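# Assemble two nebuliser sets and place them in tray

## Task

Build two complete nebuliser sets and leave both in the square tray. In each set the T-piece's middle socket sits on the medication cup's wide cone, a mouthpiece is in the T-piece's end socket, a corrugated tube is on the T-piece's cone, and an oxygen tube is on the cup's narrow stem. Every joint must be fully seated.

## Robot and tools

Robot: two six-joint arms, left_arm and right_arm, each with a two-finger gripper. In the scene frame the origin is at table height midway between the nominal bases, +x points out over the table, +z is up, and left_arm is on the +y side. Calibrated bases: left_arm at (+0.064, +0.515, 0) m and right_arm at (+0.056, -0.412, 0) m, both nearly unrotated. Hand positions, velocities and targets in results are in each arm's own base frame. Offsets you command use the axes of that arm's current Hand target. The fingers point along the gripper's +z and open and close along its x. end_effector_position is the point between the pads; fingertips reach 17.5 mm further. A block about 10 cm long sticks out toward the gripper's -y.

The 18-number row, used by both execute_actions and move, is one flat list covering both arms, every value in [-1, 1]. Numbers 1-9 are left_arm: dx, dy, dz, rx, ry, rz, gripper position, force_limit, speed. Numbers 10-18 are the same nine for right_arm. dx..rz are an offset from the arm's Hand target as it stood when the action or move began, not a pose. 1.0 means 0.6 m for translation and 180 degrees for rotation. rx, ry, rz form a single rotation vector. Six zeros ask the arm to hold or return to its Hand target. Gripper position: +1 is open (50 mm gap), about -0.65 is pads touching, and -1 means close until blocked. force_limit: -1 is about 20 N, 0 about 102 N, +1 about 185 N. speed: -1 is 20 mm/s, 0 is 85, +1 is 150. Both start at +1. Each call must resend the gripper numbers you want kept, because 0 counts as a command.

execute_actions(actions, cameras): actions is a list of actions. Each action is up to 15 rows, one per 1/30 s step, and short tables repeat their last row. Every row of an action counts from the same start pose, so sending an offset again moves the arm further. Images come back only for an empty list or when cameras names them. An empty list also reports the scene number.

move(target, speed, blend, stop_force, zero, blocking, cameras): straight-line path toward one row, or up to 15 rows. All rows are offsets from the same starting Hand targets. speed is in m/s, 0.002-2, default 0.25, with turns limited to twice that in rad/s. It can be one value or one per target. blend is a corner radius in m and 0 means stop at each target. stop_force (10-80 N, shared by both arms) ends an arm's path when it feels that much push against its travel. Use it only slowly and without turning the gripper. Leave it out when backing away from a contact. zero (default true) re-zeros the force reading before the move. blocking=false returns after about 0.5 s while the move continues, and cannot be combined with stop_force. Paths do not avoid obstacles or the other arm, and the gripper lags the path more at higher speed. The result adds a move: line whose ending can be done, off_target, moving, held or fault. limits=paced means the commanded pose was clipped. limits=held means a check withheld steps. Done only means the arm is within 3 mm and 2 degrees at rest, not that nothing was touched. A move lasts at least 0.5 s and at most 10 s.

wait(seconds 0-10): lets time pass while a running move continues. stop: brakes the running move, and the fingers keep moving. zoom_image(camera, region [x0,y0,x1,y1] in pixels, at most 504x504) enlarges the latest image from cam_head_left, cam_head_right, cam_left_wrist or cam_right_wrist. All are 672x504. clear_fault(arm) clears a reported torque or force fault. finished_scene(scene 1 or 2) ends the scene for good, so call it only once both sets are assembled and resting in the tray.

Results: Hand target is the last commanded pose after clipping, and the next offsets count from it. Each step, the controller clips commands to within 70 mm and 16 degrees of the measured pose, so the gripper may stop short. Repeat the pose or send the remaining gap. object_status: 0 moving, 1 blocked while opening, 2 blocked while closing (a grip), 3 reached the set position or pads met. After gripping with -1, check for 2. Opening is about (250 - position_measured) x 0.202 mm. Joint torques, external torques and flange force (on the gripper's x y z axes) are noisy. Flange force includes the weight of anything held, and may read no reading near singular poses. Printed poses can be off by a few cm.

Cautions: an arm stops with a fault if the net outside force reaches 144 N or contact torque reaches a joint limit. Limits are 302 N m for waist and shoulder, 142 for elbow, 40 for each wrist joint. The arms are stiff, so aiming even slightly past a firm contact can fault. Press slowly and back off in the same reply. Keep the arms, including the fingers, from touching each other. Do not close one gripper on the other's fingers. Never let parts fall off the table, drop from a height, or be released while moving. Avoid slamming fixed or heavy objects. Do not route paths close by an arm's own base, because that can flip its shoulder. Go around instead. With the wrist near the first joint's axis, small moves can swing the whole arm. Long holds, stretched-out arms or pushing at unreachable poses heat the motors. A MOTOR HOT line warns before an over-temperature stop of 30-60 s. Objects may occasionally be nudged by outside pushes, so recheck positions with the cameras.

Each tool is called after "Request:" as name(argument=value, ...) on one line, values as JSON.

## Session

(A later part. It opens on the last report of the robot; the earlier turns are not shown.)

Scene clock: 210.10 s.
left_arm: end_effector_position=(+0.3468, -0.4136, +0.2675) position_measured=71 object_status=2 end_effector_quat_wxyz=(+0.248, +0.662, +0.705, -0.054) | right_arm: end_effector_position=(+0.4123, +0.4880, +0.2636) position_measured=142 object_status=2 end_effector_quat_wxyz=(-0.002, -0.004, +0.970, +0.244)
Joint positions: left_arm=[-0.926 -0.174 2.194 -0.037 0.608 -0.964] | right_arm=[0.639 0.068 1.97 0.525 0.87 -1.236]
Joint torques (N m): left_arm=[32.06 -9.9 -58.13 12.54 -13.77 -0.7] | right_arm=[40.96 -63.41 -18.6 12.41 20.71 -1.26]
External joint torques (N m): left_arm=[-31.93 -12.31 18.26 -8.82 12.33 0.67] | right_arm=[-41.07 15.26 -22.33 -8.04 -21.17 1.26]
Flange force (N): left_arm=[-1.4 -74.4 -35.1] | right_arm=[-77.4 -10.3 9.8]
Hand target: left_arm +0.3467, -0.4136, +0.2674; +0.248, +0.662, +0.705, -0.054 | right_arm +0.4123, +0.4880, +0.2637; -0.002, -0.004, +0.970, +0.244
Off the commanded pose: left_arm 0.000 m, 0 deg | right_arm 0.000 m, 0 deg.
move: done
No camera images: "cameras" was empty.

Request:
move(target=[0,0.0012,0.0004,0,0,0,-1,0.5,-0.8,0,0,0,0,0,0,-1,0.5,-1], speed=0.01, cameras=["cam_head_left","cam_head_right"])

Request:
zoom_image(camera="cam_head_left", region=[272, 296, 308, 323])

Request:
zoom_image(camera="cam_head_right", region=[268, 296, 304, 323])

Scene clock: 211.60 s.
left_arm: end_effector_position=(+0.3475, -0.4136, +0.2674) position_measured=71 object_status=2 end_effector_quat_wxyz=(+0.248, +0.662, +0.705, -0.054) | right_arm: end_effector_position=(+0.4124, +0.4880, +0.2637) position_measured=142 object_status=2 end_effector_quat_wxyz=(-0.002, -0.004, +0.970, +0.244)
Joint positions: left_arm=[-0.924 -0.173 2.193 -0.038 0.608 -0.962] | right_arm=[0.639 0.068 1.97 0.525 0.87 -1.236]
Joint torques (N m): left_arm=[40.22 -5.59 -62.27 14.92 -16.71 -0.98] | right_arm=[52.72 -67.9 -12.66 14.81 26.36 -1.53]
External joint torques (N m): left_arm=[-40.28 -15.95 22.53 -11.21 15.28 0.94] | right_arm=[-52.72 20.22 -28.09 -10.46 -26.82 1.53]
Flange force (N): left_arm=[-1.7 -93.1 -44.5] | right_arm=[-99.6 -13.8 13.0]
Hand target: left_arm +0.3475, -0.4136, +0.2674; +0.248, +0.662, +0.705, -0.054 | right_arm +0.4123, +0.4880, +0.2637; -0.002, -0.004, +0.970, +0.244
Off the commanded pose: left_arm 0.000 m, 0 deg | right_arm 0.000 m, 0 deg.
move: done
Images, in order (width x height): cam_head_left 672x504, cam_head_right 672x504.

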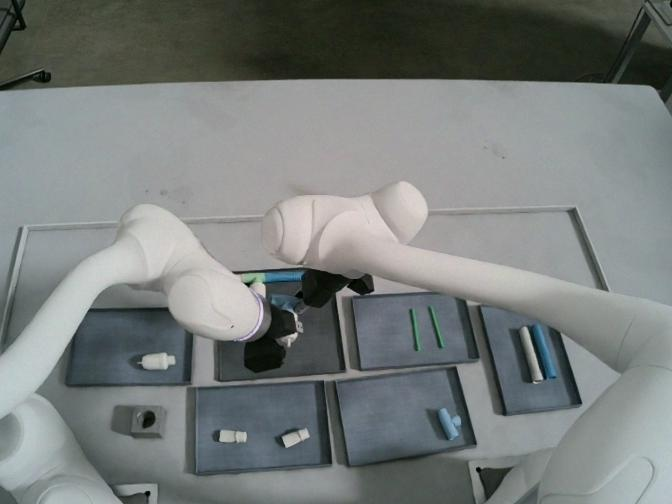

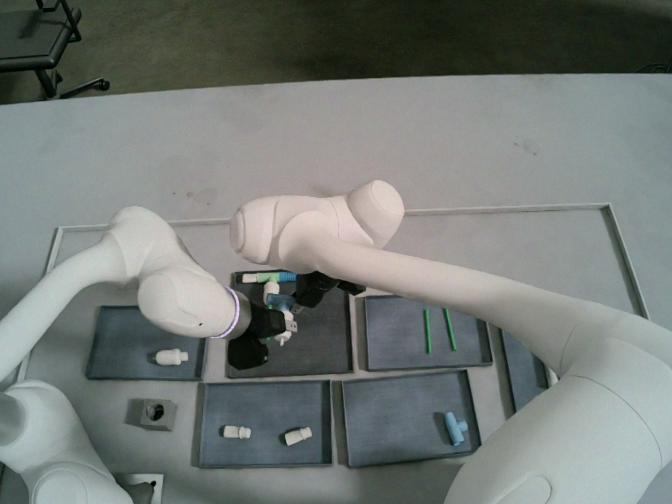

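Scaled by 14.000 from the camera's 672x504 image, which has a finer 960x720 frame.

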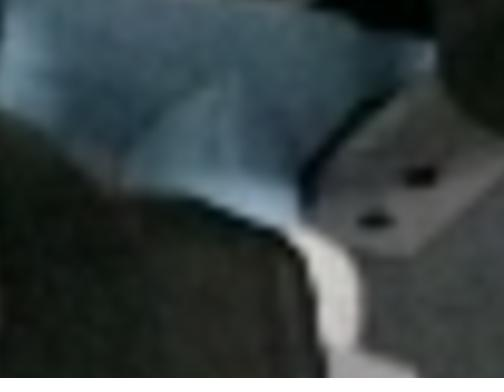

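Scaled by 14.000 from the camera's 672x504 image, which has a finer 960x720 frame.

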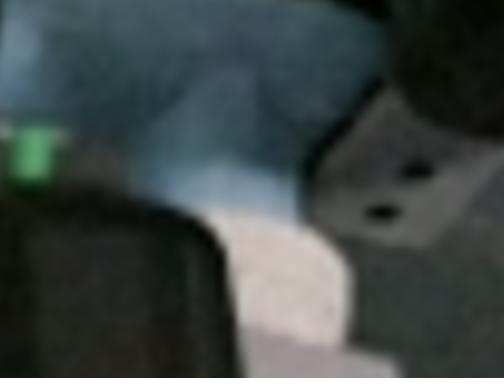

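Request:
move(target=[[0,-0.0061,-0.0018,0,0,0,-1,0.5,-0.8,0,0,0,0,0,0,-1,0.5,-1],[0,-0.0061,-0.0018,0,0,0,1,0.5,-0.8,0,0,0,0,0,0,-1,0.5,-1],[0,-0.0061,-0.1518,0,0,0,1,0.5,-0.8,0,0,0,0,0,0,-1,0.5,-1]], speed=[0.03,0.03,0.12], cameras=[])

Scene clock: 215.60 s.
left_arm: end_effector_position=(+0.3186, -0.3771, +0.3457) position_measured=3 object_status=3 end_effector_quat_wxyz=(+0.248, +0.662, +0.705, -0.054) | right_arm: end_effector_position=(+0.4123, +0.4880, +0.2637) position_measured=142 object_status=2 end_effector_quat_wxyz=(-0.002, -0.004, +0.970, +0.244)
Joint positions: left_arm=[-0.927 -0.311 2.143 -0.028 0.797 -0.976] | right_arm=[0.639 0.068 1.97 0.525 0.87 -1.236]
Joint torques (N m): left_arm=[3.47 -12.63 -43.52 4.01 -1.63 0.04] | right_arm=[-1.42 -48.14 -41.12 3.59 -0.13 -0.75]
External joint torques (N m): left_arm=[-3.52 1.93 0.83 -0.01 0.19 -0.07] | right_arm=[1.21 0.32 0.2 0.78 -0.34 0.75]
Flange force (N): left_arm=[-6.5 -7.7 3.0] | right_arm=[2.0 2.3 2.1]
Hand target: left_arm +0.3186, -0.3771, +0.3458; +0.248, +0.662, +0.705, -0.054 | right_arm +0.4123, +0.4880, +0.2637; -0.002, -0.004, +0.970, +0.244
Off the commanded pose: left_arm 0.000 m, 0 deg | right_arm 0.000 m, 0 deg.
move: done
No camera images: "cameras" was empty.

Request:
move(target=[[0.1965,0.0782,-0.0425,0.0352,-0.1049,0.4886,0.47,0.5,-0.8,0,0.0087,-0.0116,0.1,0,0,-1,0.5,-1],[0.0900,0.1207,0.1442,0.0352,-0.1049,0.4886,0.47,0.5,-0.8,0,0.0087,-0.0116,0.1,0,0,-1,0.5,-1]], speed=[0.3,0.12], cameras=["cam_left_wrist"])

Scene clock: 220.50 s.
left_arm: end_effector_position=(+0.4123, -0.3547, +0.2660) position_measured=83 object_status=3 end_effector_quat_wxyz=(+0.284, +0.959, +0.001, +0.000) | right_arm: end_effector_position=(+0.4123, +0.4893, +0.2723) position_measured=142 object_status=2 end_effector_quat_wxyz=(-0.001, -0.004, +0.996, +0.089)
Joint positions: left_arm=[-0.52 -0.063 2.121 -0.656 0.886 1.422] | right_arm=[0.757 0.133 1.821 0.15 1.071 -0.887]
Joint torques (N m): left_arm=[3.42 -33.36 -38.15 1.81 -0.44 0.06] | right_arm=[-1.7 -55.56 -41.43 3.57 0.05 -0.75]
External joint torques (N m): left_arm=[-3.34 2.32 0.81 -0.02 0.21 -0.06] | right_arm=[2 0.38 0.48 0.74 -0.35 0.75]
Flange force (N): left_arm=[-1.3 4.8 6.2] | right_arm=[3.3 2.8 1.9]
Hand target: left_arm +0.4123, -0.3547, +0.2659; +0.284, +0.959, +0.001, +0.000 | right_arm +0.4123, +0.4893, +0.2723; -0.001, -0.004, +0.996, +0.089
Off the commanded pose: left_arm 0.000 m, 0 deg | right_arm 0.000 m, 0 deg.
move: done
Images, in order (width x height): cam_left_wrist 672x504.

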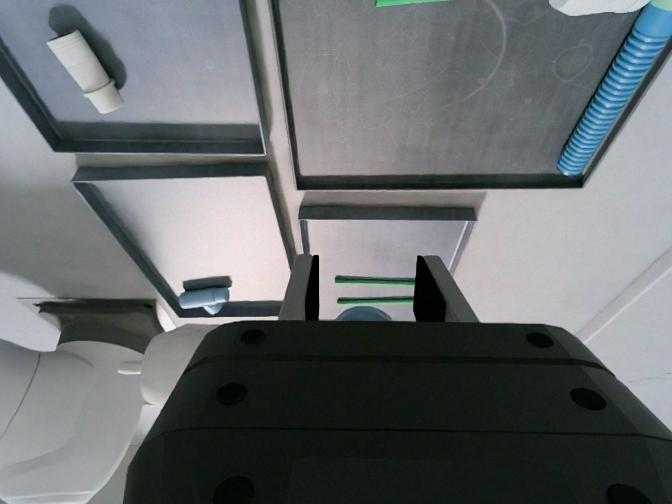

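Request:
move(target=[0,0.0559,0.0363,0,0,0,0.47,0.5,-0.8,0,0,0,0,0,0,-1,0.5,-1], speed=0.015, stop_force=12, cameras=["cam_head_left"])

Request:
zoom_image(camera="cam_head_left", region=[250, 265, 330, 325])

Scene clock: 223.67 s.
left_arm: end_effector_position=(+0.4123, -0.3863, +0.2658) position_measured=83 object_status=3 end_effector_quat_wxyz=(+0.284, +0.959, +0.001, +0.000) | right_arm: end_effector_position=(+0.4123, +0.4893, +0.2723) position_measured=142 object_status=2 end_effector_quat_wxyz=(-0.001, -0.004, +0.996, +0.089)
Joint positions: left_arm=[-0.579 -0.038 2.098 -0.65 0.853 1.37] | right_arm=[0.757 0.133 1.821 0.15 1.071 -0.887]
Joint torques (N m): left_arm=[-2.93 -39.5 -47.38 -2.45 -1.61 -0.31] | right_arm=[5.6 -48.83 -42.92 6.68 -3.05 -0.47]
External joint torques (N m): left_arm=[2.92 6.53 10.12 4.29 1.29 0.3] | right_arm=[-5.77 -5.62 1.96 -2.38 2.74 0.47]
Flange force (N): left_arm=[-0.9 -13.3 5.0] | right_arm=[1.9 -13.4 -9.1]
Hand target: left_arm +0.4123, -0.3863, +0.2658; +0.284, +0.959, +0.001, +0.000 (not the last commanded pose) | right_arm +0.4123, +0.4893, +0.2723; -0.001, -0.004, +0.996, +0.089
Off the commanded pose: left_arm 0.008 m, 0 deg | right_arm 0.000 m, 0 deg.
move: contact (left_arm)
Images, in order (width x height): cam_head_left 672x504.

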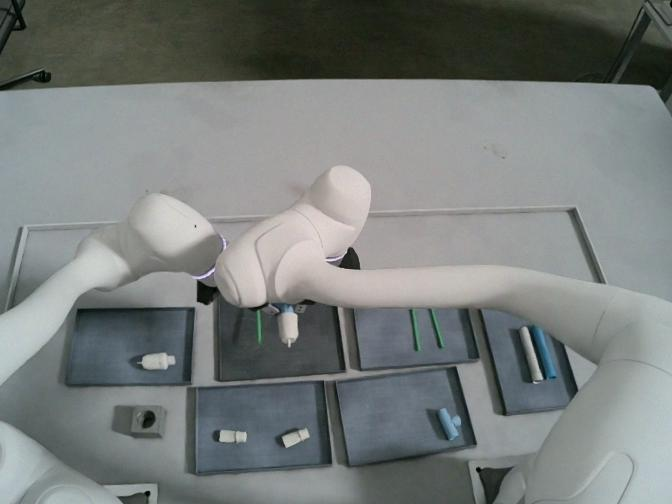

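Scaled by 6.300 from the camera's 672x504 image, which has a finer 960x720 frame.

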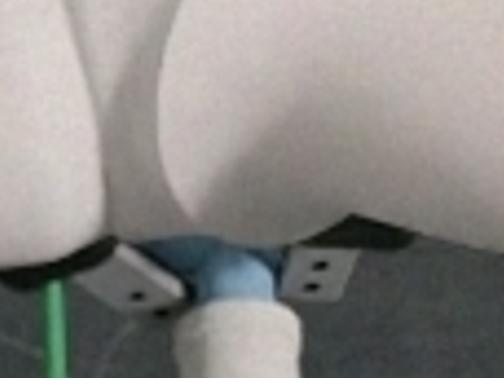

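Request:
move(target=[[0,-0.0049,-0.0032,0,0,0,0.47,0.5,-0.8,0,0,0,0,0,0,-1,0.5,-1],[0,-0.0049,-0.0032,0,0,0,-1,0.5,-0.8,0,0,0,0,0,0,-1,0.5,-1]], speed=0.03, cameras=[])

Scene clock: 228.57 s.
left_arm: end_effector_position=(+0.4122, -0.3828, +0.2658) position_measured=134 object_status=2 end_effector_quat_wxyz=(+0.284, +0.959, +0.001, +0.000) | right_arm: end_effector_position=(+0.4124, +0.4893, +0.2723) position_measured=142 object_status=2 end_effector_quat_wxyz=(-0.001, -0.004, +0.996, +0.089)
Joint positions: left_arm=[-0.572 -0.041 2.101 -0.651 0.857 1.376] | right_arm=[0.757 0.133 1.821 0.15 1.071 -0.887]
Joint torques (N m): left_arm=[6.26 -34.87 -42.27 1.76 -3.36 -0.27] | right_arm=[3.85 -56.65 -38.86 5.43 1.66 -0.85]
External joint torques (N m): left_arm=[-6.23 1.62 4.89 0.08 3.06 0.27] | right_arm=[-3.67 1.45 -2.36 -1.1 -1.97 0.85]
Flange force (N): left_arm=[-9.6 3.0 5.1] | right_arm=[-6.9 1.2 1.4]
Hand target: left_arm +0.4123, -0.3828, +0.2658; +0.284, +0.959, +0.001, +0.000 | right_arm +0.4123, +0.4893, +0.2723; -0.001, -0.004, +0.996, +0.089
Off the commanded pose: left_arm 0.000 m, 0 deg | right_arm 0.000 m, 0 deg.
move: done
No camera images: "cameras" was empty.

Request:
move(target=[[0,0,0,0,0,0,-1,0.5,-0.8,0,0,0,0,0,0,0.45,0.5,-1],[0,0,0,0,0,0,-1,0.5,-0.8,0,0,-0.1,0,0,0,0.45,0.5,-1],[0,0,0,0,0,0,-1,0.5,-0.8,-0.1067,-0.5527,0.1918,0.0449,0.0442,-0.4986,-0.1,0.5,-1]], speed=[0.05,0.06,0.35], cameras=["cam_right_wrist"])

Scene clock: 234.63 s.
left_arm: end_effector_position=(+0.4123, -0.3828, +0.2658) position_measured=134 object_status=2 end_effector_quat_wxyz=(+0.284, +0.959, +0.001, +0.000) | right_arm: end_effector_position=(+0.4787, +0.1840, +0.0998) position_measured=167 object_status=3 end_effector_quat_wxyz=(+0.000, +0.710, -0.704, +0.000)
Joint positions: left_arm=[-0.572 -0.041 2.101 -0.651 0.857 1.376] | right_arm=[0.299 0.156 2.149 0.001 0.836 -2.852]
Joint torques (N m): left_arm=[3.22 -35.97 -38.32 1.82 -0.51 0.06] | right_arm=[-0.92 -49.09 -32.49 2.46 0.27 -0.77]
External joint torques (N m): left_arm=[-3.22 2.86 0.97 0.01 0.2 -0.06] | right_arm=[1.05 0.26 -0.01 0.76 -0.36 0.77]
Flange force (N): left_arm=[-0.9 4.3 6.6] | right_arm=[-3.5 0.8 1.1]
Hand target: left_arm +0.4123, -0.3828, +0.2658; +0.284, +0.959, +0.001, +0.000 | right_arm +0.4787, +0.1840, +0.0998; +0.000, +0.710, -0.704, +0.000
Off the commanded pose: left_arm 0.000 m, 0 deg | right_arm 0.000 m, 0 deg.
move: done
Images, in order (width x height): cam_right_wrist 672x504.

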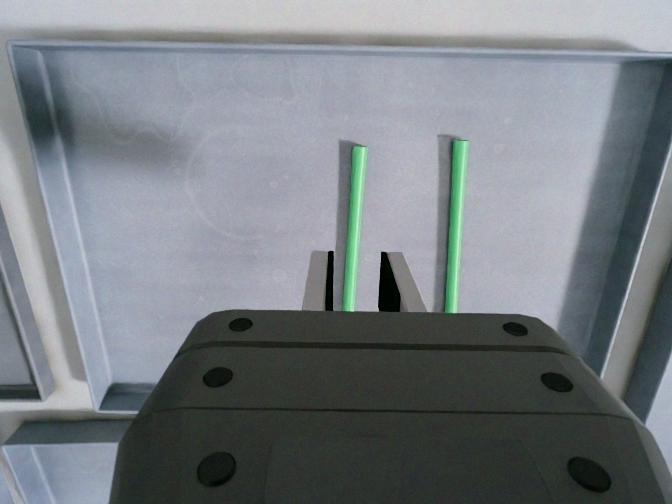

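Request:
move(target=[[0,0,0,0,0,0,-1,0.5,-0.8,0.004,0.0022,0.1293,0,0,0.0133,-0.1,0.5,-1],[0,0,0,0,0,0,-1,0.5,-0.8,0.004,0.0022,0.1293,0,0,0.0133,-1,0.5,-1],[0,0,0,0,0,0,-1,0.5,-0.8,0.004,0.0022,-0.0507,0,0,0.0133,-1,0.5,-1]], speed=[0.12,0.05,0.12], cameras=["cam_right_wrist"])

Scene clock: 239.57 s.
left_arm: end_effector_position=(+0.4123, -0.3828, +0.2658) position_measured=134 object_status=2 end_effector_quat_wxyz=(+0.284, +0.959, +0.001, +0.000) | right_arm: end_effector_position=(+0.4774, +0.1816, +0.1302) position_measured=232 object_status=2 end_effector_quat_wxyz=(+0.000, +0.695, -0.719, +0.000)
Joint positions: left_arm=[-0.572 -0.041 2.101 -0.651 0.857 1.376] | right_arm=[0.295 0.116 2.126 0.001 0.899 -2.813]
Joint torques (N m): left_arm=[3.45 -35.85 -38.38 1.83 -0.46 0.06] | right_arm=[-1.41 -46.71 -34.43 2.62 0.23 -0.78]
External joint torques (N m): left_arm=[-3.46 2.98 1.03 0 0.15 -0.06] | right_arm=[1.23 -0.05 0.1 0.76 -0.32 0.78]
Flange force (N): left_arm=[-1.1 4.6 7.2] | right_arm=[-3.6 1.6 0.7]
Hand target: left_arm +0.4123, -0.3828, +0.2658; +0.284, +0.959, +0.001, +0.000 | right_arm +0.4774, +0.1816, +0.1302; +0.000, +0.695, -0.719, +0.000
Off the commanded pose: left_arm 0.000 m, 0 deg | right_arm 0.000 m, 0 deg.
move: done
Images, in order (width x height): cam_right_wrist 672x504.

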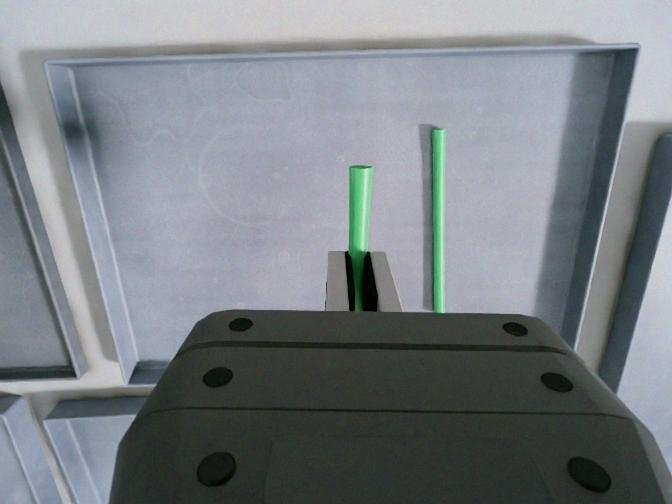

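Request:
move(target=[[0,0,0,0,0,0,-1,0.5,-0.8,-0.2898,0.4207,-0.2497,0,0,-0.0133,-1,0.5,-1],[0,0,0,0,0,0,-1,0.5,-0.8,-0.5422,0.4062,-0.2487,0,0,-0.0133,-1,0.5,-1]], speed=[0.25,0.12], blend=[0.03,0], cameras=["cam_left_wrist","cam_right_wrist"])

Scene clock: 243.40 s.
left_arm: end_effector_position=(+0.4123, -0.3828, +0.2658) position_measured=134 object_status=2 end_effector_quat_wxyz=(+0.284, +0.959, +0.001, +0.000) | right_arm: end_effector_position=(+0.2446, +0.5147, +0.2798) position_measured=232 object_status=2 end_effector_quat_wxyz=(+0.000, +0.710, -0.704, +0.000)
Joint positions: left_arm=[-0.572 -0.041 2.101 -0.651 0.857 1.376] | right_arm=[1.066 0.075 1.862 0 1.203 -2.084]
Joint torques (N m): left_arm=[3.32 -36.18 -38.43 1.83 -0.5 0.05] | right_arm=[-1.9 -49.32 -40.92 3.24 0.28 -0.79]
External joint torques (N m): left_arm=[-3.39 3.85 1.14 0 0.17 -0.05] | right_arm=[2.15 0.13 0.1 0.77 -0.32 0.79]
Flange force (N): left_arm=[0.1 4.5 8.1] | right_arm=[-2.5 4.5 0.8]
Hand target: left_arm +0.4123, -0.3828, +0.2658; +0.284, +0.959, +0.001, +0.000 | right_arm +0.2446, +0.5147, +0.2798; +0.000, +0.710, -0.704, +0.000
Off the commanded pose: left_arm 0.000 m, 0 deg | right_arm 0.000 m, 0 deg.
move: done
Images, in order (width x height): cam_left_wrist 672x504, cam_right_wrist 672x504.

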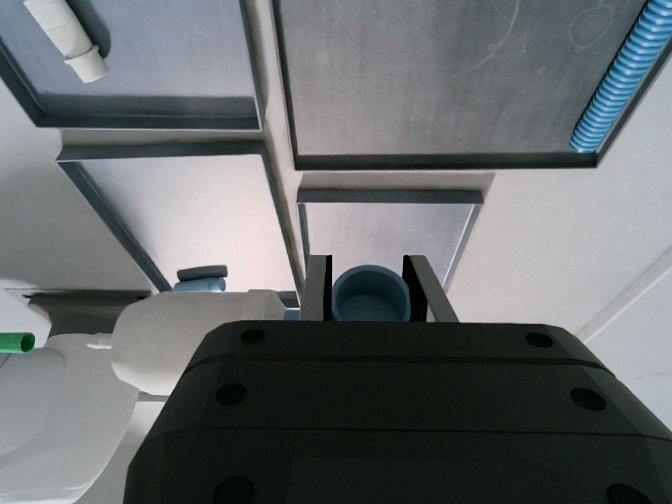

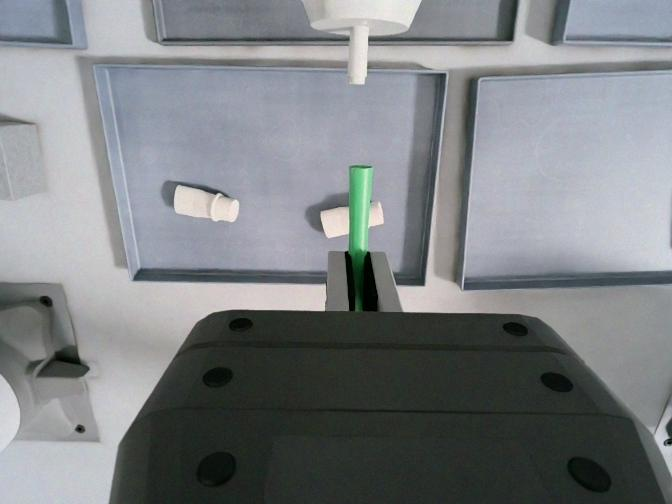

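Request:
zoom_image(camera="cam_left_wrist", region=[0, 310, 128, 374])

Request:
zoom_image(camera="cam_right_wrist", region=[320, 60, 400, 190])

Scaled by 3.938 from the camera's 672x504 image, which has a finer 960x720 frame.

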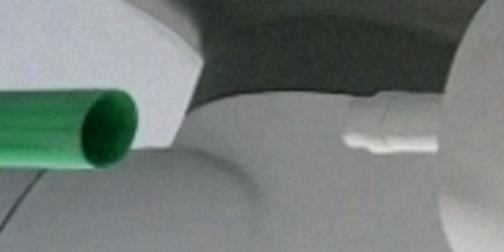

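Scaled by 3.877 from the camera's 672x504 image, which has a finer 960x720 frame.

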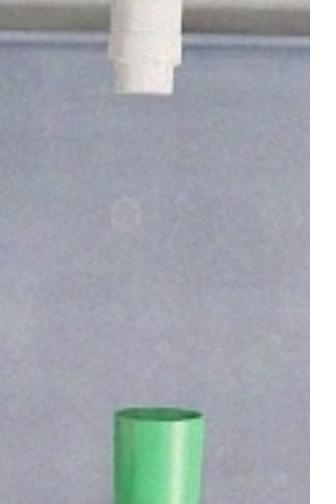

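Request:
move(target=[[0,0,0,0,0,0,-1,0.5,-0.8,-0.0025,0,0,0,0,0,-1,0.5,-1],[0,0,0,0,0,0,-1,0.5,-0.8,-0.0025,-0.0833,0,0,0,0,-1,0.5,-1]], speed=0.012, stop_force=12, cameras=["cam_right_wrist"])

Request:
zoom_image(camera="cam_right_wrist", region=[310, 80, 410, 260])

Scene clock: 249.43 s.
left_arm: end_effector_position=(+0.4123, -0.3828, +0.2658) position_measured=134 object_status=2 end_effector_quat_wxyz=(+0.284, +0.959, +0.001, +0.000) | right_arm: end_effector_position=(+0.2856, +0.5165, +0.2797) position_measured=232 object_status=2 end_effector_quat_wxyz=(+0.000, +0.710, -0.704, +0.000)
Joint positions: left_arm=[-0.572 -0.041 2.101 -0.65 0.857 1.376] | right_arm=[1.007 0.108 1.827 0.001 1.207 -2.143]
Joint torques (N m): left_arm=[-4.49 -38.61 -31.46 0.79 5.37 0.39] | right_arm=[-11.08 -50.24 -45.84 -1.28 -3.1 -0.89]
External joint torques (N m): left_arm=[4.48 5.78 -5.8 1.05 -5.68 -0.39] | right_arm=[10.88 -1.33 5.11 5.27 3.04 0.89]
Flange force (N): left_arm=[17.7 3.1 8.9] | right_arm=[-1.7 21.9 0.0]
Hand target: left_arm +0.4123, -0.3828, +0.2658; +0.284, +0.959, +0.001, +0.000 | right_arm +0.2856, +0.5165, +0.2797; +0.000, +0.710, -0.704, +0.000 (not the last commanded pose)
Off the commanded pose: left_arm 0.000 m, 0 deg | right_arm 0.009 m, 0 deg.
move: contact (right_arm); path passed 1 of 2 targets
Images, in order (width x height): cam_right_wrist 672x504.

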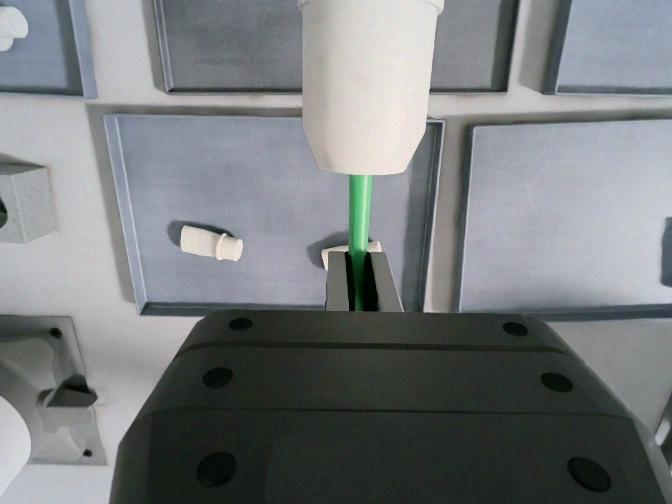

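Scaled by 2.800 from the camera's 672x504 image, which has a finer 960x720 frame.

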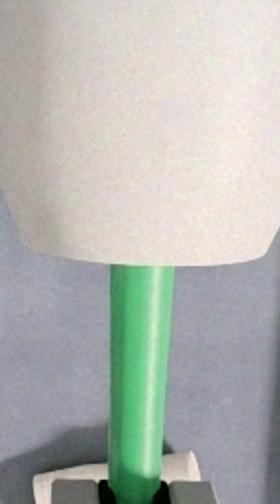

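Request:
move(target=[0,0,0,0,0,0,-1,0.5,-0.8,0,-0.008,0,0,0,0,-1,0.5,-1], speed=0.01, stop_force=36, zero=false, cameras=[])

Scene clock: 250.47 s.
left_arm: end_effector_position=(+0.4123, -0.3828, +0.2658) position_measured=134 object_status=2 end_effector_quat_wxyz=(+0.284, +0.959, +0.001, +0.000) | right_arm: end_effector_position=(+0.2867, +0.5165, +0.2797) position_measured=232 object_status=2 end_effector_quat_wxyz=(+0.000, +0.710, -0.704, +0.000)
Joint positions: left_arm=[-0.572 -0.041 2.101 -0.651 0.857 1.376] | right_arm=[1.005 0.108 1.826 0.001 1.207 -2.145]
Joint torques (N m): left_arm=[-14.97 -40.82 -22.65 -0.66 12.24 0.71] | right_arm=[-21.9 -48.4 -53.96 -6.59 -7.9 -0.92]
External joint torques (N m): left_arm=[15.02 7.59 -14.72 2.49 -12.55 -0.71] | right_arm=[21.71 -3.43 13.15 10.59 7.84 0.92]
Flange force (N): left_arm=[40.4 0.5 7.3] | right_arm=[2.6 45.5 -0.1]
Hand target: left_arm +0.4123, -0.3828, +0.2658; +0.284, +0.959, +0.001, +0.000 | right_arm +0.2867, +0.5165, +0.2797; +0.000, +0.710, -0.704, +0.000 (not the last commanded pose)
Off the commanded pose: left_arm 0.000 m, 0 deg | right_arm 0.004 m, 0 deg.
move: contact (right_arm)
No camera images: "cameras" was empty.

Request:
move(target=[[0,0,0,0,0,0,-1,0.5,-0.8,0,0.0027,0,0,0,0,-1,0.5,-1],[0,0,0,0,0,0,-1,0.5,-0.8,0,0.0027,0,0,0,0,-0.3,0.5,-1],[0,0,0,0,0,0,-1,0.5,-0.8,0,0.0027,-0.1,0,0,0,-0.3,0.5,-1],[0,0,0,0,0,0,-1,0.5,-0.8,0.6117,-0.1007,0.0495,-0.0944,0,0.0056,0.35,0.5,-1]], speed=[0.02,0.02,0.1,0.4], cameras=["cam_head_right"])

Request:
zoom_image(camera="cam_head_right", region=[240, 270, 330, 380])

Scene clock: 257.00 s.
left_arm: end_effector_position=(+0.4123, -0.3828, +0.2658) position_measured=134 object_status=2 end_effector_quat_wxyz=(+0.284, +0.959, +0.001, +0.000) | right_arm: end_effector_position=(+0.3502, +0.1501, +0.2497) position_measured=100 object_status=0 end_effector_quat_wxyz=(+0.105, +0.696, -0.703, -0.104)
Joint positions: left_arm=[-0.572 -0.041 2.101 -0.651 0.857 1.376] | right_arm=[0.256 -0.072 2.093 0.076 1.408 -2.899]
Joint torques (N m): left_arm=[3.5 -36.14 -38.46 1.84 -0.5 0.07] | right_arm=[-1.7 -30.34 -38.81 3.34 1.07 -0.77]
External joint torques (N m): left_arm=[-3.43 2.99 1.14 0 0.2 -0.07] | right_arm=[1.8 -0.71 0.25 0.75 -0.28 0.77]
Flange force (N): left_arm=[-1.2 4.4 7.1] | right_arm=[-5.2 2.8 1.1]
Hand target: left_arm +0.4123, -0.3828, +0.2658; +0.284, +0.959, +0.001, +0.000 | right_arm +0.3502, +0.1501, +0.2496; +0.105, +0.696, -0.703, -0.104
Off the commanded pose: left_arm 0.000 m, 0 deg | right_arm 0.000 m, 0 deg.
move: done
Images, in order (width x height): cam_head_right 672x504.

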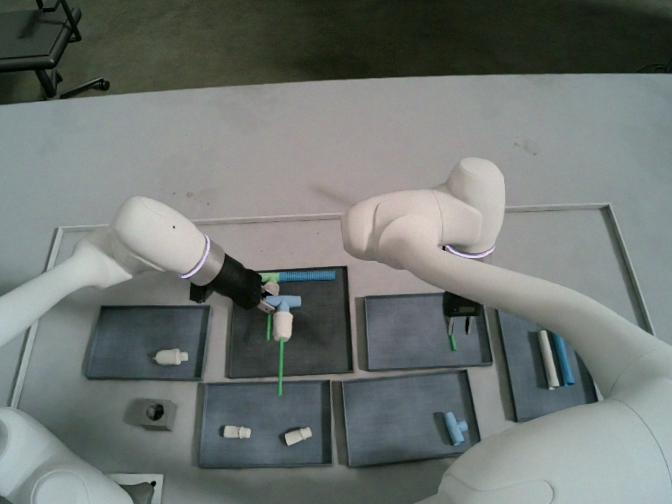

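Scaled by 4.582 from the camera's 672x504 image, which has a finer 960x720 frame.

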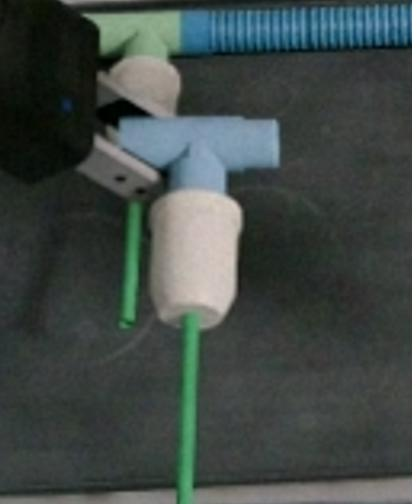

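Request:
move(target=[0,0,0,0,0,0,-1,0.5,-0.8,0.4197,-0.0212,0.2230,0,0,0,0.35,0.5,-1], speed=0.25, cameras=["cam_right_wrist"])

Scene clock: 259.10 s.
left_arm: end_effector_position=(+0.4123, -0.3828, +0.2658) position_measured=134 object_status=2 end_effector_quat_wxyz=(+0.284, +0.959, +0.001, +0.000) | right_arm: end_effector_position=(+0.3209, -0.1017, +0.1184) position_measured=100 object_status=3 end_effector_quat_wxyz=(+0.105, +0.696, -0.703, -0.104)
Joint positions: left_arm=[-0.572 -0.041 2.101 -0.651 0.857 1.376] | right_arm=[-0.329 0.006 2.303 -0.104 1.116 -3.402]
Joint torques (N m): left_arm=[3.2 -35.98 -38.42 1.82 -0.48 0.04] | right_arm=[-0.43 -30.99 -31.16 2.18 1.14 -0.73]
External joint torques (N m): left_arm=[-3.2 2.85 1.14 0.01 0.18 -0.04] | right_arm=[0.36 -0.83 0.04 0.82 -0.35 0.73]
Flange force (N): left_arm=[-1.1 4.0 6.8] | right_arm=[-3.0 0.5 -0.1]
Hand target: left_arm +0.4123, -0.3828, +0.2658; +0.284, +0.959, +0.001, +0.000 | right_arm +0.3210, -0.1017, +0.1184; +0.105, +0.696, -0.703, -0.104
Off the commanded pose: left_arm 0.000 m, 0 deg | right_arm 0.000 m, 0 deg.
move: done
Images, in order (width x height): cam_right_wrist 672x504.

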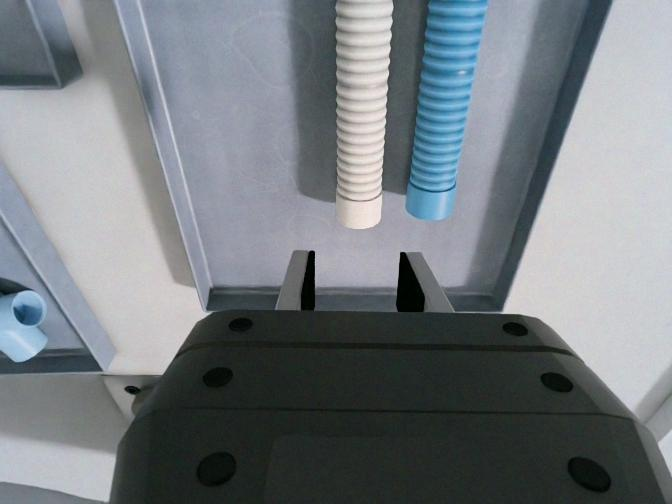

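Request:
move(target=[[0,0,0,0,0,0,-1,0.5,-0.8,0.006,-0.0356,0.0937,0,0,0,0.35,0.5,-1],[0,0,0,0,0,0,-1,0.5,-0.8,0.006,-0.0515,0.1457,0,0,0,0.35,0.5,-1]], speed=[0.08,0.025], stop_force=12, cameras=["cam_right_wrist"])

Scene clock: 262.83 s.
left_arm: end_effector_position=(+0.4123, -0.3828, +0.2658) position_measured=134 object_status=2 end_effector_quat_wxyz=(+0.284, +0.959, +0.001, +0.000) | right_arm: end_effector_position=(+0.3249, -0.1055, +0.0258) position_measured=100 object_status=3 end_effector_quat_wxyz=(+0.105, +0.696, -0.703, -0.104)
Joint positions: left_arm=[-0.572 -0.041 2.101 -0.651 0.857 1.376] | right_arm=[-0.334 0.169 2.368 -0.123 0.889 -3.376]
Joint torques (N m): left_arm=[3.46 -36.05 -38.4 1.82 -0.46 0.07] | right_arm=[-1.35 -41.26 -23.45 1.5 1.11 -0.74]
External joint torques (N m): left_arm=[-3.51 3.55 1.27 0 0.15 -0.08] | right_arm=[1.38 -0.28 -0.25 0.82 -0.33 0.74]
Flange force (N): left_arm=[-0.7 4.5 8.0] | right_arm=[-4.9 -1.6 -0.3]
Hand target: left_arm +0.4123, -0.3828, +0.2658; +0.284, +0.959, +0.001, +0.000 | right_arm +0.3249, -0.1055, +0.0258; +0.105, +0.696, -0.703, -0.104
Off the commanded pose: left_arm 0.000 m, 0 deg | right_arm 0.000 m, 0 deg.
move: done
Images, in order (width x height): cam_right_wrist 672x504.

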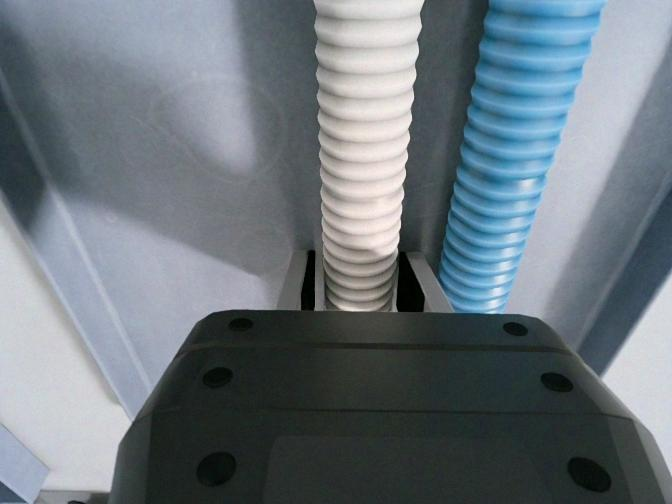

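Request:
move(target=[[0,0,0,0,0,0,-1,0.5,-0.8,0,0,0,0,0,0,-1,0.5,-1],[0,0,0,0,0,0,-1,0.5,-0.8,0,0.0605,-0.1980,0,0,0,-1,0.5,-1],[0,0,0,0,0,0,-1,0.5,-0.8,-0.6772,-0.0127,-0.4382,0,-0.1446,0.4728,-1,0.5,-1],[0,0,0,0,0,0,-1,0.5,-0.8,-0.8818,-0.0107,-0.4375,0,-0.1446,0.4728,-1,0.5,-1]], speed=[0.05,0.12,0.28,0.1], blend=[0,0.03,0,0], cameras=["cam_head_left","cam_head_right"])

Request:
zoom_image(camera="cam_head_left", region=[270, 272, 342, 326])

Request:
zoom_image(camera="cam_head_right", region=[270, 272, 342, 326])

Scene clock: 270.53 s.
left_arm: end_effector_position=(+0.4123, -0.3828, +0.2658) position_measured=134 object_status=2 end_effector_quat_wxyz=(+0.284, +0.959, +0.001, +0.000) | right_arm: end_effector_position=(+0.4126, +0.4232, +0.2740) position_measured=144 object_status=2 end_effector_quat_wxyz=(-0.001, -0.004, +0.989, +0.147)
Joint positions: left_arm=[-0.572 -0.041 2.101 -0.651 0.857 1.376] | right_arm=[0.622 0.031 1.944 0.284 1.011 -1.09]
Joint torques (N m): left_arm=[3.36 -36.13 -38.29 1.79 -0.5 0.06] | right_arm=[-1.55 -44 -41.25 3.68 -0.06 -0.77]
External joint torques (N m): left_arm=[-3.25 2.98 1.01 0.04 0.19 -0.06] | right_arm=[1.53 -0.65 0.05 0.78 -0.33 0.77]
Flange force (N): left_arm=[-0.8 4.3 6.8] | right_arm=[3.4 2.7 0.8]
Hand target: left_arm +0.4123, -0.3828, +0.2658; +0.284, +0.959, +0.001, +0.000 | right_arm +0.4126, +0.4232, +0.2740; -0.001, -0.004, +0.989, +0.147
Off the commanded pose: left_arm 0.000 m, 0 deg | right_arm 0.000 m, 0 deg.
move: done
Images, in order (width x height): cam_head_left 672x504, cam_head_right 672x504.

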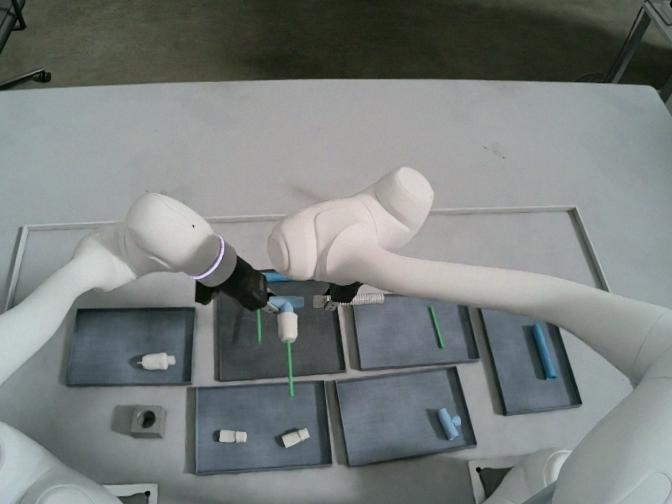

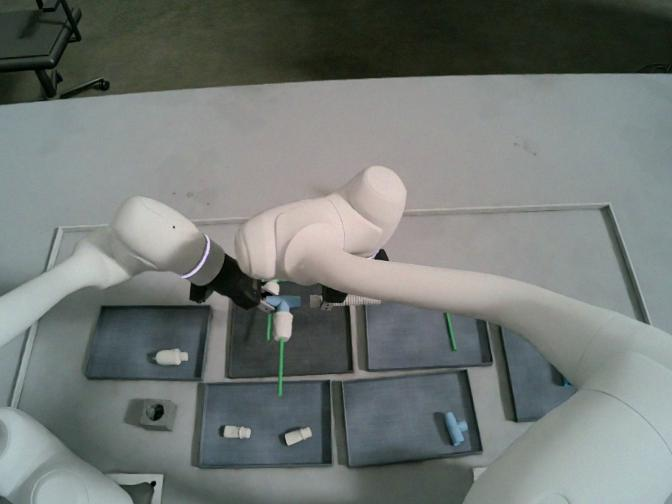

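Scaled by 7.000 from the camera's 672x504 image, which has a finer 960x720 frame.

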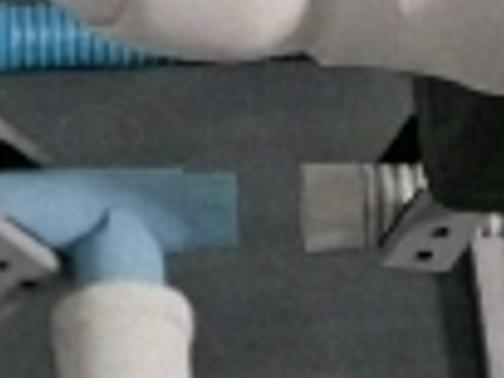

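Scaled by 7.000 from the camera's 672x504 image, which has a finer 960x720 frame.

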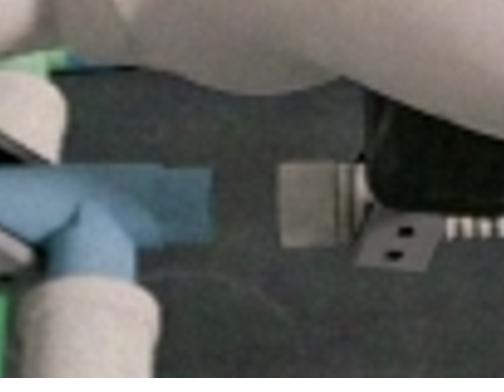

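Request:
move(target=[[0,0,0,0,0,0,-1,0.5,-0.8,-0.0003,0.0005,-0.0016,0,0,0,-1,0.5,-1],[0,0,0,0,0,0,-1,0.5,-0.8,-0.0003,0.0723,0.0202,0,0,0,-1,0.5,-1]], speed=0.012, stop_force=16, cameras=[])

Request:
move(target=[0,0,0,0,0,0,-1,0.5,-0.8,0,0.0399,0.0121,0,0,0,-1,0.5,-1], speed=0.01, stop_force=70, zero=false, cameras=[])

Scene clock: 275.50 s.
left_arm: end_effector_position=(+0.4123, -0.3828, +0.2658) position_measured=134 object_status=2 end_effector_quat_wxyz=(+0.284, +0.959, +0.001, +0.000) | right_arm: end_effector_position=(+0.4124, +0.4562, +0.2750) position_measured=144 object_status=2 end_effector_quat_wxyz=(-0.001, -0.004, +0.989, +0.147)
Joint positions: left_arm=[-0.572 -0.041 2.101 -0.65 0.857 1.376] | right_arm=[0.671 0.065 1.907 0.275 1.003 -1.038]
Joint torques (N m): left_arm=[-1.3 -32.14 -44.95 -0.82 -3.73 -0.16] | right_arm=[10.55 -49.11 -46.11 8.92 -0.89 -1.22]
External joint torques (N m): left_arm=[1.3 -0.76 7.66 2.65 3.42 0.15] | right_arm=[-10.65 1.6 4.99 -4.48 0.46 1.22]
Flange force (N): left_arm=[-8.6 -10.0 -6.2] | right_arm=[-5.3 -16.7 -0.8]
Hand target: left_arm +0.4123, -0.3828, +0.2658; +0.284, +0.959, +0.001, +0.000 | right_arm +0.4124, +0.4562, +0.2750; -0.001, -0.004, +0.989, +0.147 (not the last commanded pose)
Off the commanded pose: left_arm 0.000 m, 0 deg | right_arm 0.012 m, 0 deg.
move: contact (right_arm); path passed 1 of 2 targets
No camera images: "cameras" was empty.

Scene clock: 276.60 s.
left_arm: end_effector_position=(+0.4122, -0.3828, +0.2658) position_measured=134 object_status=2 end_effector_quat_wxyz=(+0.284, +0.959, +0.001, +0.000) | right_arm: end_effector_position=(+0.4124, +0.4613, +0.2749) position_measured=144 object_status=2 end_effector_quat_wxyz=(-0.001, -0.004, +0.989, +0.147)
Joint positions: left_arm=[-0.572 -0.041 2.101 -0.651 0.857 1.376] | right_arm=[0.678 0.07 1.901 0.274 1.001 -1.03]
Joint torques (N m): left_arm=[-22.23 -28.37 -60.34 -10.08 -6.49 0.15] | right_arm=[34.49 -46.28 -62.95 20.35 -8.51 -1.76]
External joint torques (N m): left_arm=[22.26 -4.46 23.03 11.92 6.18 -0.15] | right_arm=[-34.23 -2.7 21.73 -15.9 8.09 1.76]
Flange force (N): left_arm=[-11.4 -53.8 -34.7] | right_arm=[-5.4 -69.0 -17.0]
Hand target: left_arm +0.4123, -0.3828, +0.2658; +0.284, +0.959, +0.001, +0.000 | right_arm +0.4124, +0.4613, +0.2749; -0.001, -0.004, +0.989, +0.147 (not the last commanded pose)
Off the commanded pose: left_arm 0.000 m, 0 deg | right_arm 0.020 m, 0 deg.
move: contact (right_arm)
No camera images: "cameras" was empty.

Request:
move(target=[[0,0,0,0,0,0,-1,0.5,-0.8,-0.0017,0.0008,0.0002,0,0.0292,0.0089,-1,0.5,-1],[0,0,0,0,0,0,-1,0.5,-0.8,0.0017,0.0010,0.0003,0,-0.0292,-0.0089,-1,0.5,-1],[0,0,0,0,0,0,-1,0.5,-0.8,0,0.0012,0.0004,0,0,0,-1,0.5,-1]], speed=0.12, cameras=[])

Request:
move(target=[0,0,0,0,0,0,-1,0.5,-0.8,0,0.0080,0.0024,0,0,0,-1,0.5,-1], speed=0.01, stop_force=76, zero=false, cameras=["cam_head_left"])

Request:
zoom_image(camera="cam_head_left", region=[270, 272, 342, 326])

Scene clock: 279.57 s.
left_arm: end_effector_position=(+0.4123, -0.3828, +0.2658) position_measured=134 object_status=2 end_effector_quat_wxyz=(+0.284, +0.959, +0.001, +0.000) | right_arm: end_effector_position=(+0.4124, +0.4621, +0.2749) position_measured=144 object_status=2 end_effector_quat_wxyz=(-0.001, -0.004, +0.989, +0.147)
Joint positions: left_arm=[-0.572 -0.041 2.101 -0.651 0.857 1.376] | right_arm=[0.679 0.071 1.9 0.274 1.001 -1.029]
Joint torques (N m): left_arm=[-25.64 -28.63 -66.13 -11.78 -8.85 0.59] | right_arm=[41.81 -45.13 -64.85 23.79 -8.61 -1.86]
External joint torques (N m): left_arm=[25.65 -4.31 28.8 13.62 8.54 -0.59] | right_arm=[-41.62 -2.78 24.15 -19.39 8.2 1.86]
Flange force (N): left_arm=[-14.7 -63.7 -40.6] | right_arm=[-9.8 -81.0 -19.0]
Hand target: left_arm +0.4123, -0.3828, +0.2658; +0.284, +0.959, +0.001, +0.000 | right_arm +0.4124, +0.4621, +0.2749; -0.001, -0.004, +0.989, +0.147
Off the commanded pose: left_arm 0.000 m, 0 deg | right_arm 0.000 m, 0 deg.
move: done
No camera images: "cameras" was empty.

Scene clock: 280.10 s.
left_arm: end_effector_position=(+0.4123, -0.3828, +0.2658) position_measured=134 object_status=2 end_effector_quat_wxyz=(+0.284, +0.959, +0.001, +0.000) | right_arm: end_effector_position=(+0.4124, +0.4621, +0.2749) position_measured=144 object_status=2 end_effector_quat_wxyz=(-0.001, -0.004, +0.989, +0.147)
Joint positions: left_arm=[-0.572 -0.041 2.101 -0.651 0.857 1.376] | right_arm=[0.679 0.071 1.9 0.274 1.001 -1.029]
Joint torques (N m): left_arm=[-26.19 -28.51 -66.11 -11.97 -8.66 0.61] | right_arm=[42.06 -44.41 -64.91 23.86 -8.94 -1.77]
External joint torques (N m): left_arm=[26.27 -4.9 28.71 13.81 8.36 -0.61] | right_arm=[-42.12 -4.18 23.68 -19.42 8.51 1.76]
Flange force (N): left_arm=[-14.9 -64.5 -41.7] | right_arm=[-9.5 -82.2 -21.5]
Hand target: left_arm +0.4123, -0.3828, +0.2658; +0.284, +0.959, +0.001, +0.000 | right_arm +0.4124, +0.4621, +0.2749; -0.001, -0.004, +0.989, +0.147 (not the last commanded pose)
Off the commanded pose: left_arm 0.000 m, 0 deg | right_arm 0.005 m, 0 deg.
move: contact (right_arm)
Images, in order (width x height): cam_head_left 672x504.

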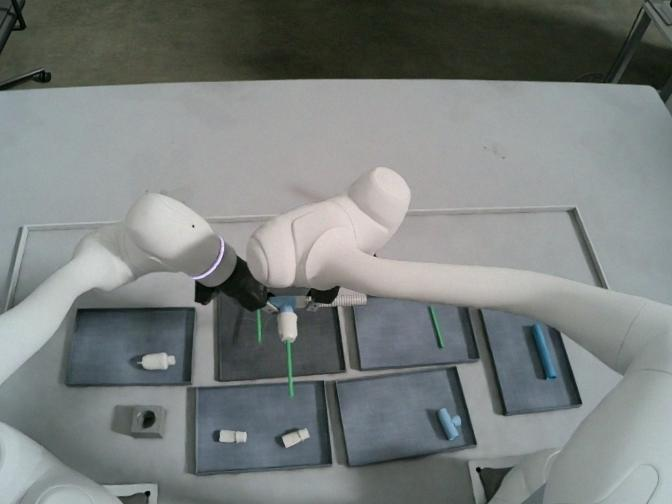

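Scaled by 7.000 from the camera's 672x504 image, which has a finer 960x720 frame.

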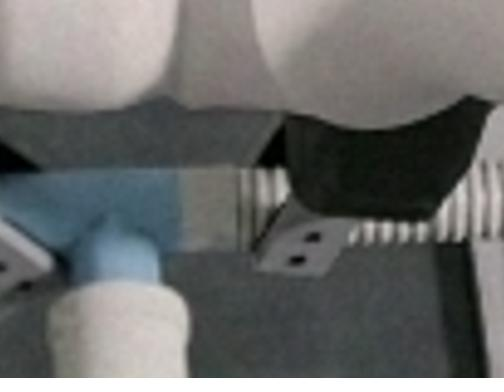

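Request:
move(target=[[0,0,0,0,0,0,-1,0.5,-0.8,0,-0.0057,-0.0017,0,0,0,-1,0.5,-1],[0,0,0,0,0,0,0.47,0.5,-0.8,0,-0.0057,-0.0017,0,0,0,-1,0.5,-1],[0,0,-0.1167,0,0,0,0.47,0.5,-0.8,0,-0.0057,-0.0017,0,0,0,-1,0.5,-1],[-0.3362,-0.2800,0.1285,0.1162,-0.0278,0.0671,0.6,0.5,-0.8,0,-0.2247,-0.1205,0,0,0,-1,0.5,-1]], speed=[0.02,0.02,0.06,0.25], cameras=["cam_left_wrist"])

Scene clock: 287.03 s.
left_arm: end_effector_position=(+0.2103, -0.2843, +0.1097) position_measured=63 object_status=3 end_effector_quat_wxyz=(+0.104, +0.988, -0.112, -0.012) | right_arm: end_effector_position=(+0.4137, +0.3121, +0.3049) position_measured=144 object_status=2 end_effector_quat_wxyz=(-0.001, -0.004, +0.989, +0.147)
Joint positions: left_arm=[-0.898 -0.167 2.461 -0.247 0.731 1.073] | right_arm=[0.43 -0.089 2.001 0.298 1.124 -1.265]
Joint torques (N m): left_arm=[3.48 -16.2 -32.69 2.78 -0.44 0.07] | right_arm=[-1.44 -32.59 -42.2 3.95 0.04 -0.76]
External joint torques (N m): left_arm=[-3.48 1.81 1.08 -0.01 0.18 -0.07] | right_arm=[1.45 0.17 0.36 0.66 -0.29 0.76]
Flange force (N): left_arm=[-5.4 8.7 5.7] | right_arm=[2.1 3.8 2.0]
Hand target: left_arm +0.2103, -0.2843, +0.1097; +0.104, +0.988, -0.112, -0.012 | right_arm +0.4137, +0.3121, +0.3049; -0.001, -0.004, +0.989, +0.147
Off the commanded pose: left_arm 0.000 m, 0 deg | right_arm 0.000 m, 0 deg.
move: done
Images, in order (width x height): cam_left_wrist 672x504.

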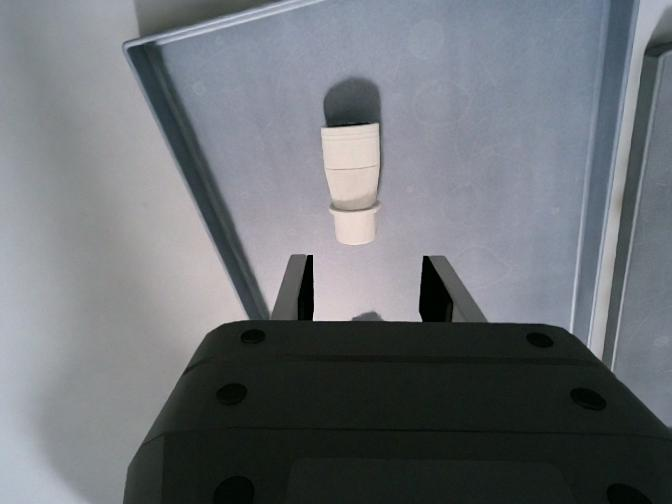

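Request:
move(target=[[-0.0038,-0.0238,0.1394,0,0.0039,-0.0185,0.6,0.5,-0.8,0,0,0,0,0,0,-1,0.5,-1],[-0.0038,-0.0238,0.1394,0,0.0039,-0.0185,-1,0.5,-0.8,0,0,0,0,0,0,-1,0.5,-1],[-0.0038,0.0056,0.0011,0,0.0039,-0.0185,-1,0.5,-0.8,0,0,0,0,0,0,-1,0.5,-1]], speed=[0.1,0.05,0.12], cameras=["cam_left_wrist"])

Scene clock: 291.87 s.
left_arm: end_effector_position=(+0.2073, -0.2872, +0.1097) position_measured=134 object_status=2 end_effector_quat_wxyz=(+0.104, +0.991, -0.082, -0.009) | right_arm: end_effector_position=(+0.4137, +0.3121, +0.3049) position_measured=144 object_status=2 end_effector_quat_wxyz=(-0.001, -0.004, +0.989, +0.147)
Joint positions: left_arm=[-0.918 -0.173 2.466 -0.233 0.719 0.984] | right_arm=[0.43 -0.089 2.001 0.298 1.124 -1.265]
Joint torques (N m): left_arm=[3.34 -15.32 -32.77 2.82 -0.49 0.08] | right_arm=[-1.45 -32 -42.32 3.96 0.09 -0.83]
External joint torques (N m): left_arm=[-3.37 1.76 1.16 -0.03 0.19 -0.08] | right_arm=[1.48 -0.39 0.38 0.66 -0.35 0.83]
Flange force (N): left_arm=[-6.2 8.0 5.5] | right_arm=[3.1 3.6 1.7]
Hand target: left_arm +0.2073, -0.2872, +0.1098; +0.104, +0.991, -0.082, -0.009 | right_arm +0.4137, +0.3121, +0.3049; -0.001, -0.004, +0.989, +0.147
Off the commanded pose: left_arm 0.000 m, 0 deg | right_arm 0.000 m, 0 deg.
move: done
Images, in order (width x height): cam_left_wrist 672x504.

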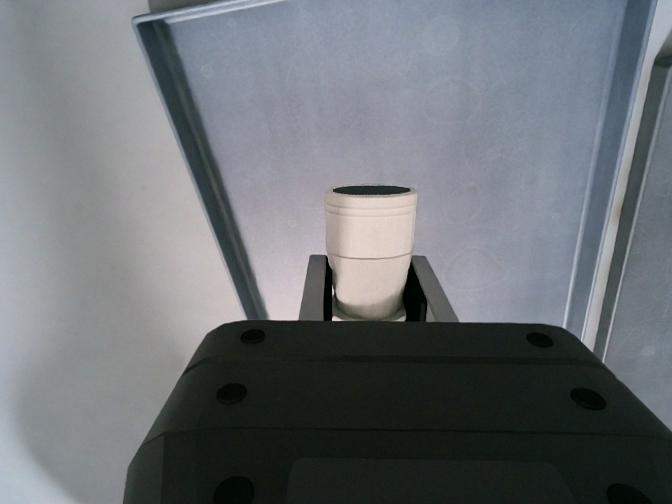

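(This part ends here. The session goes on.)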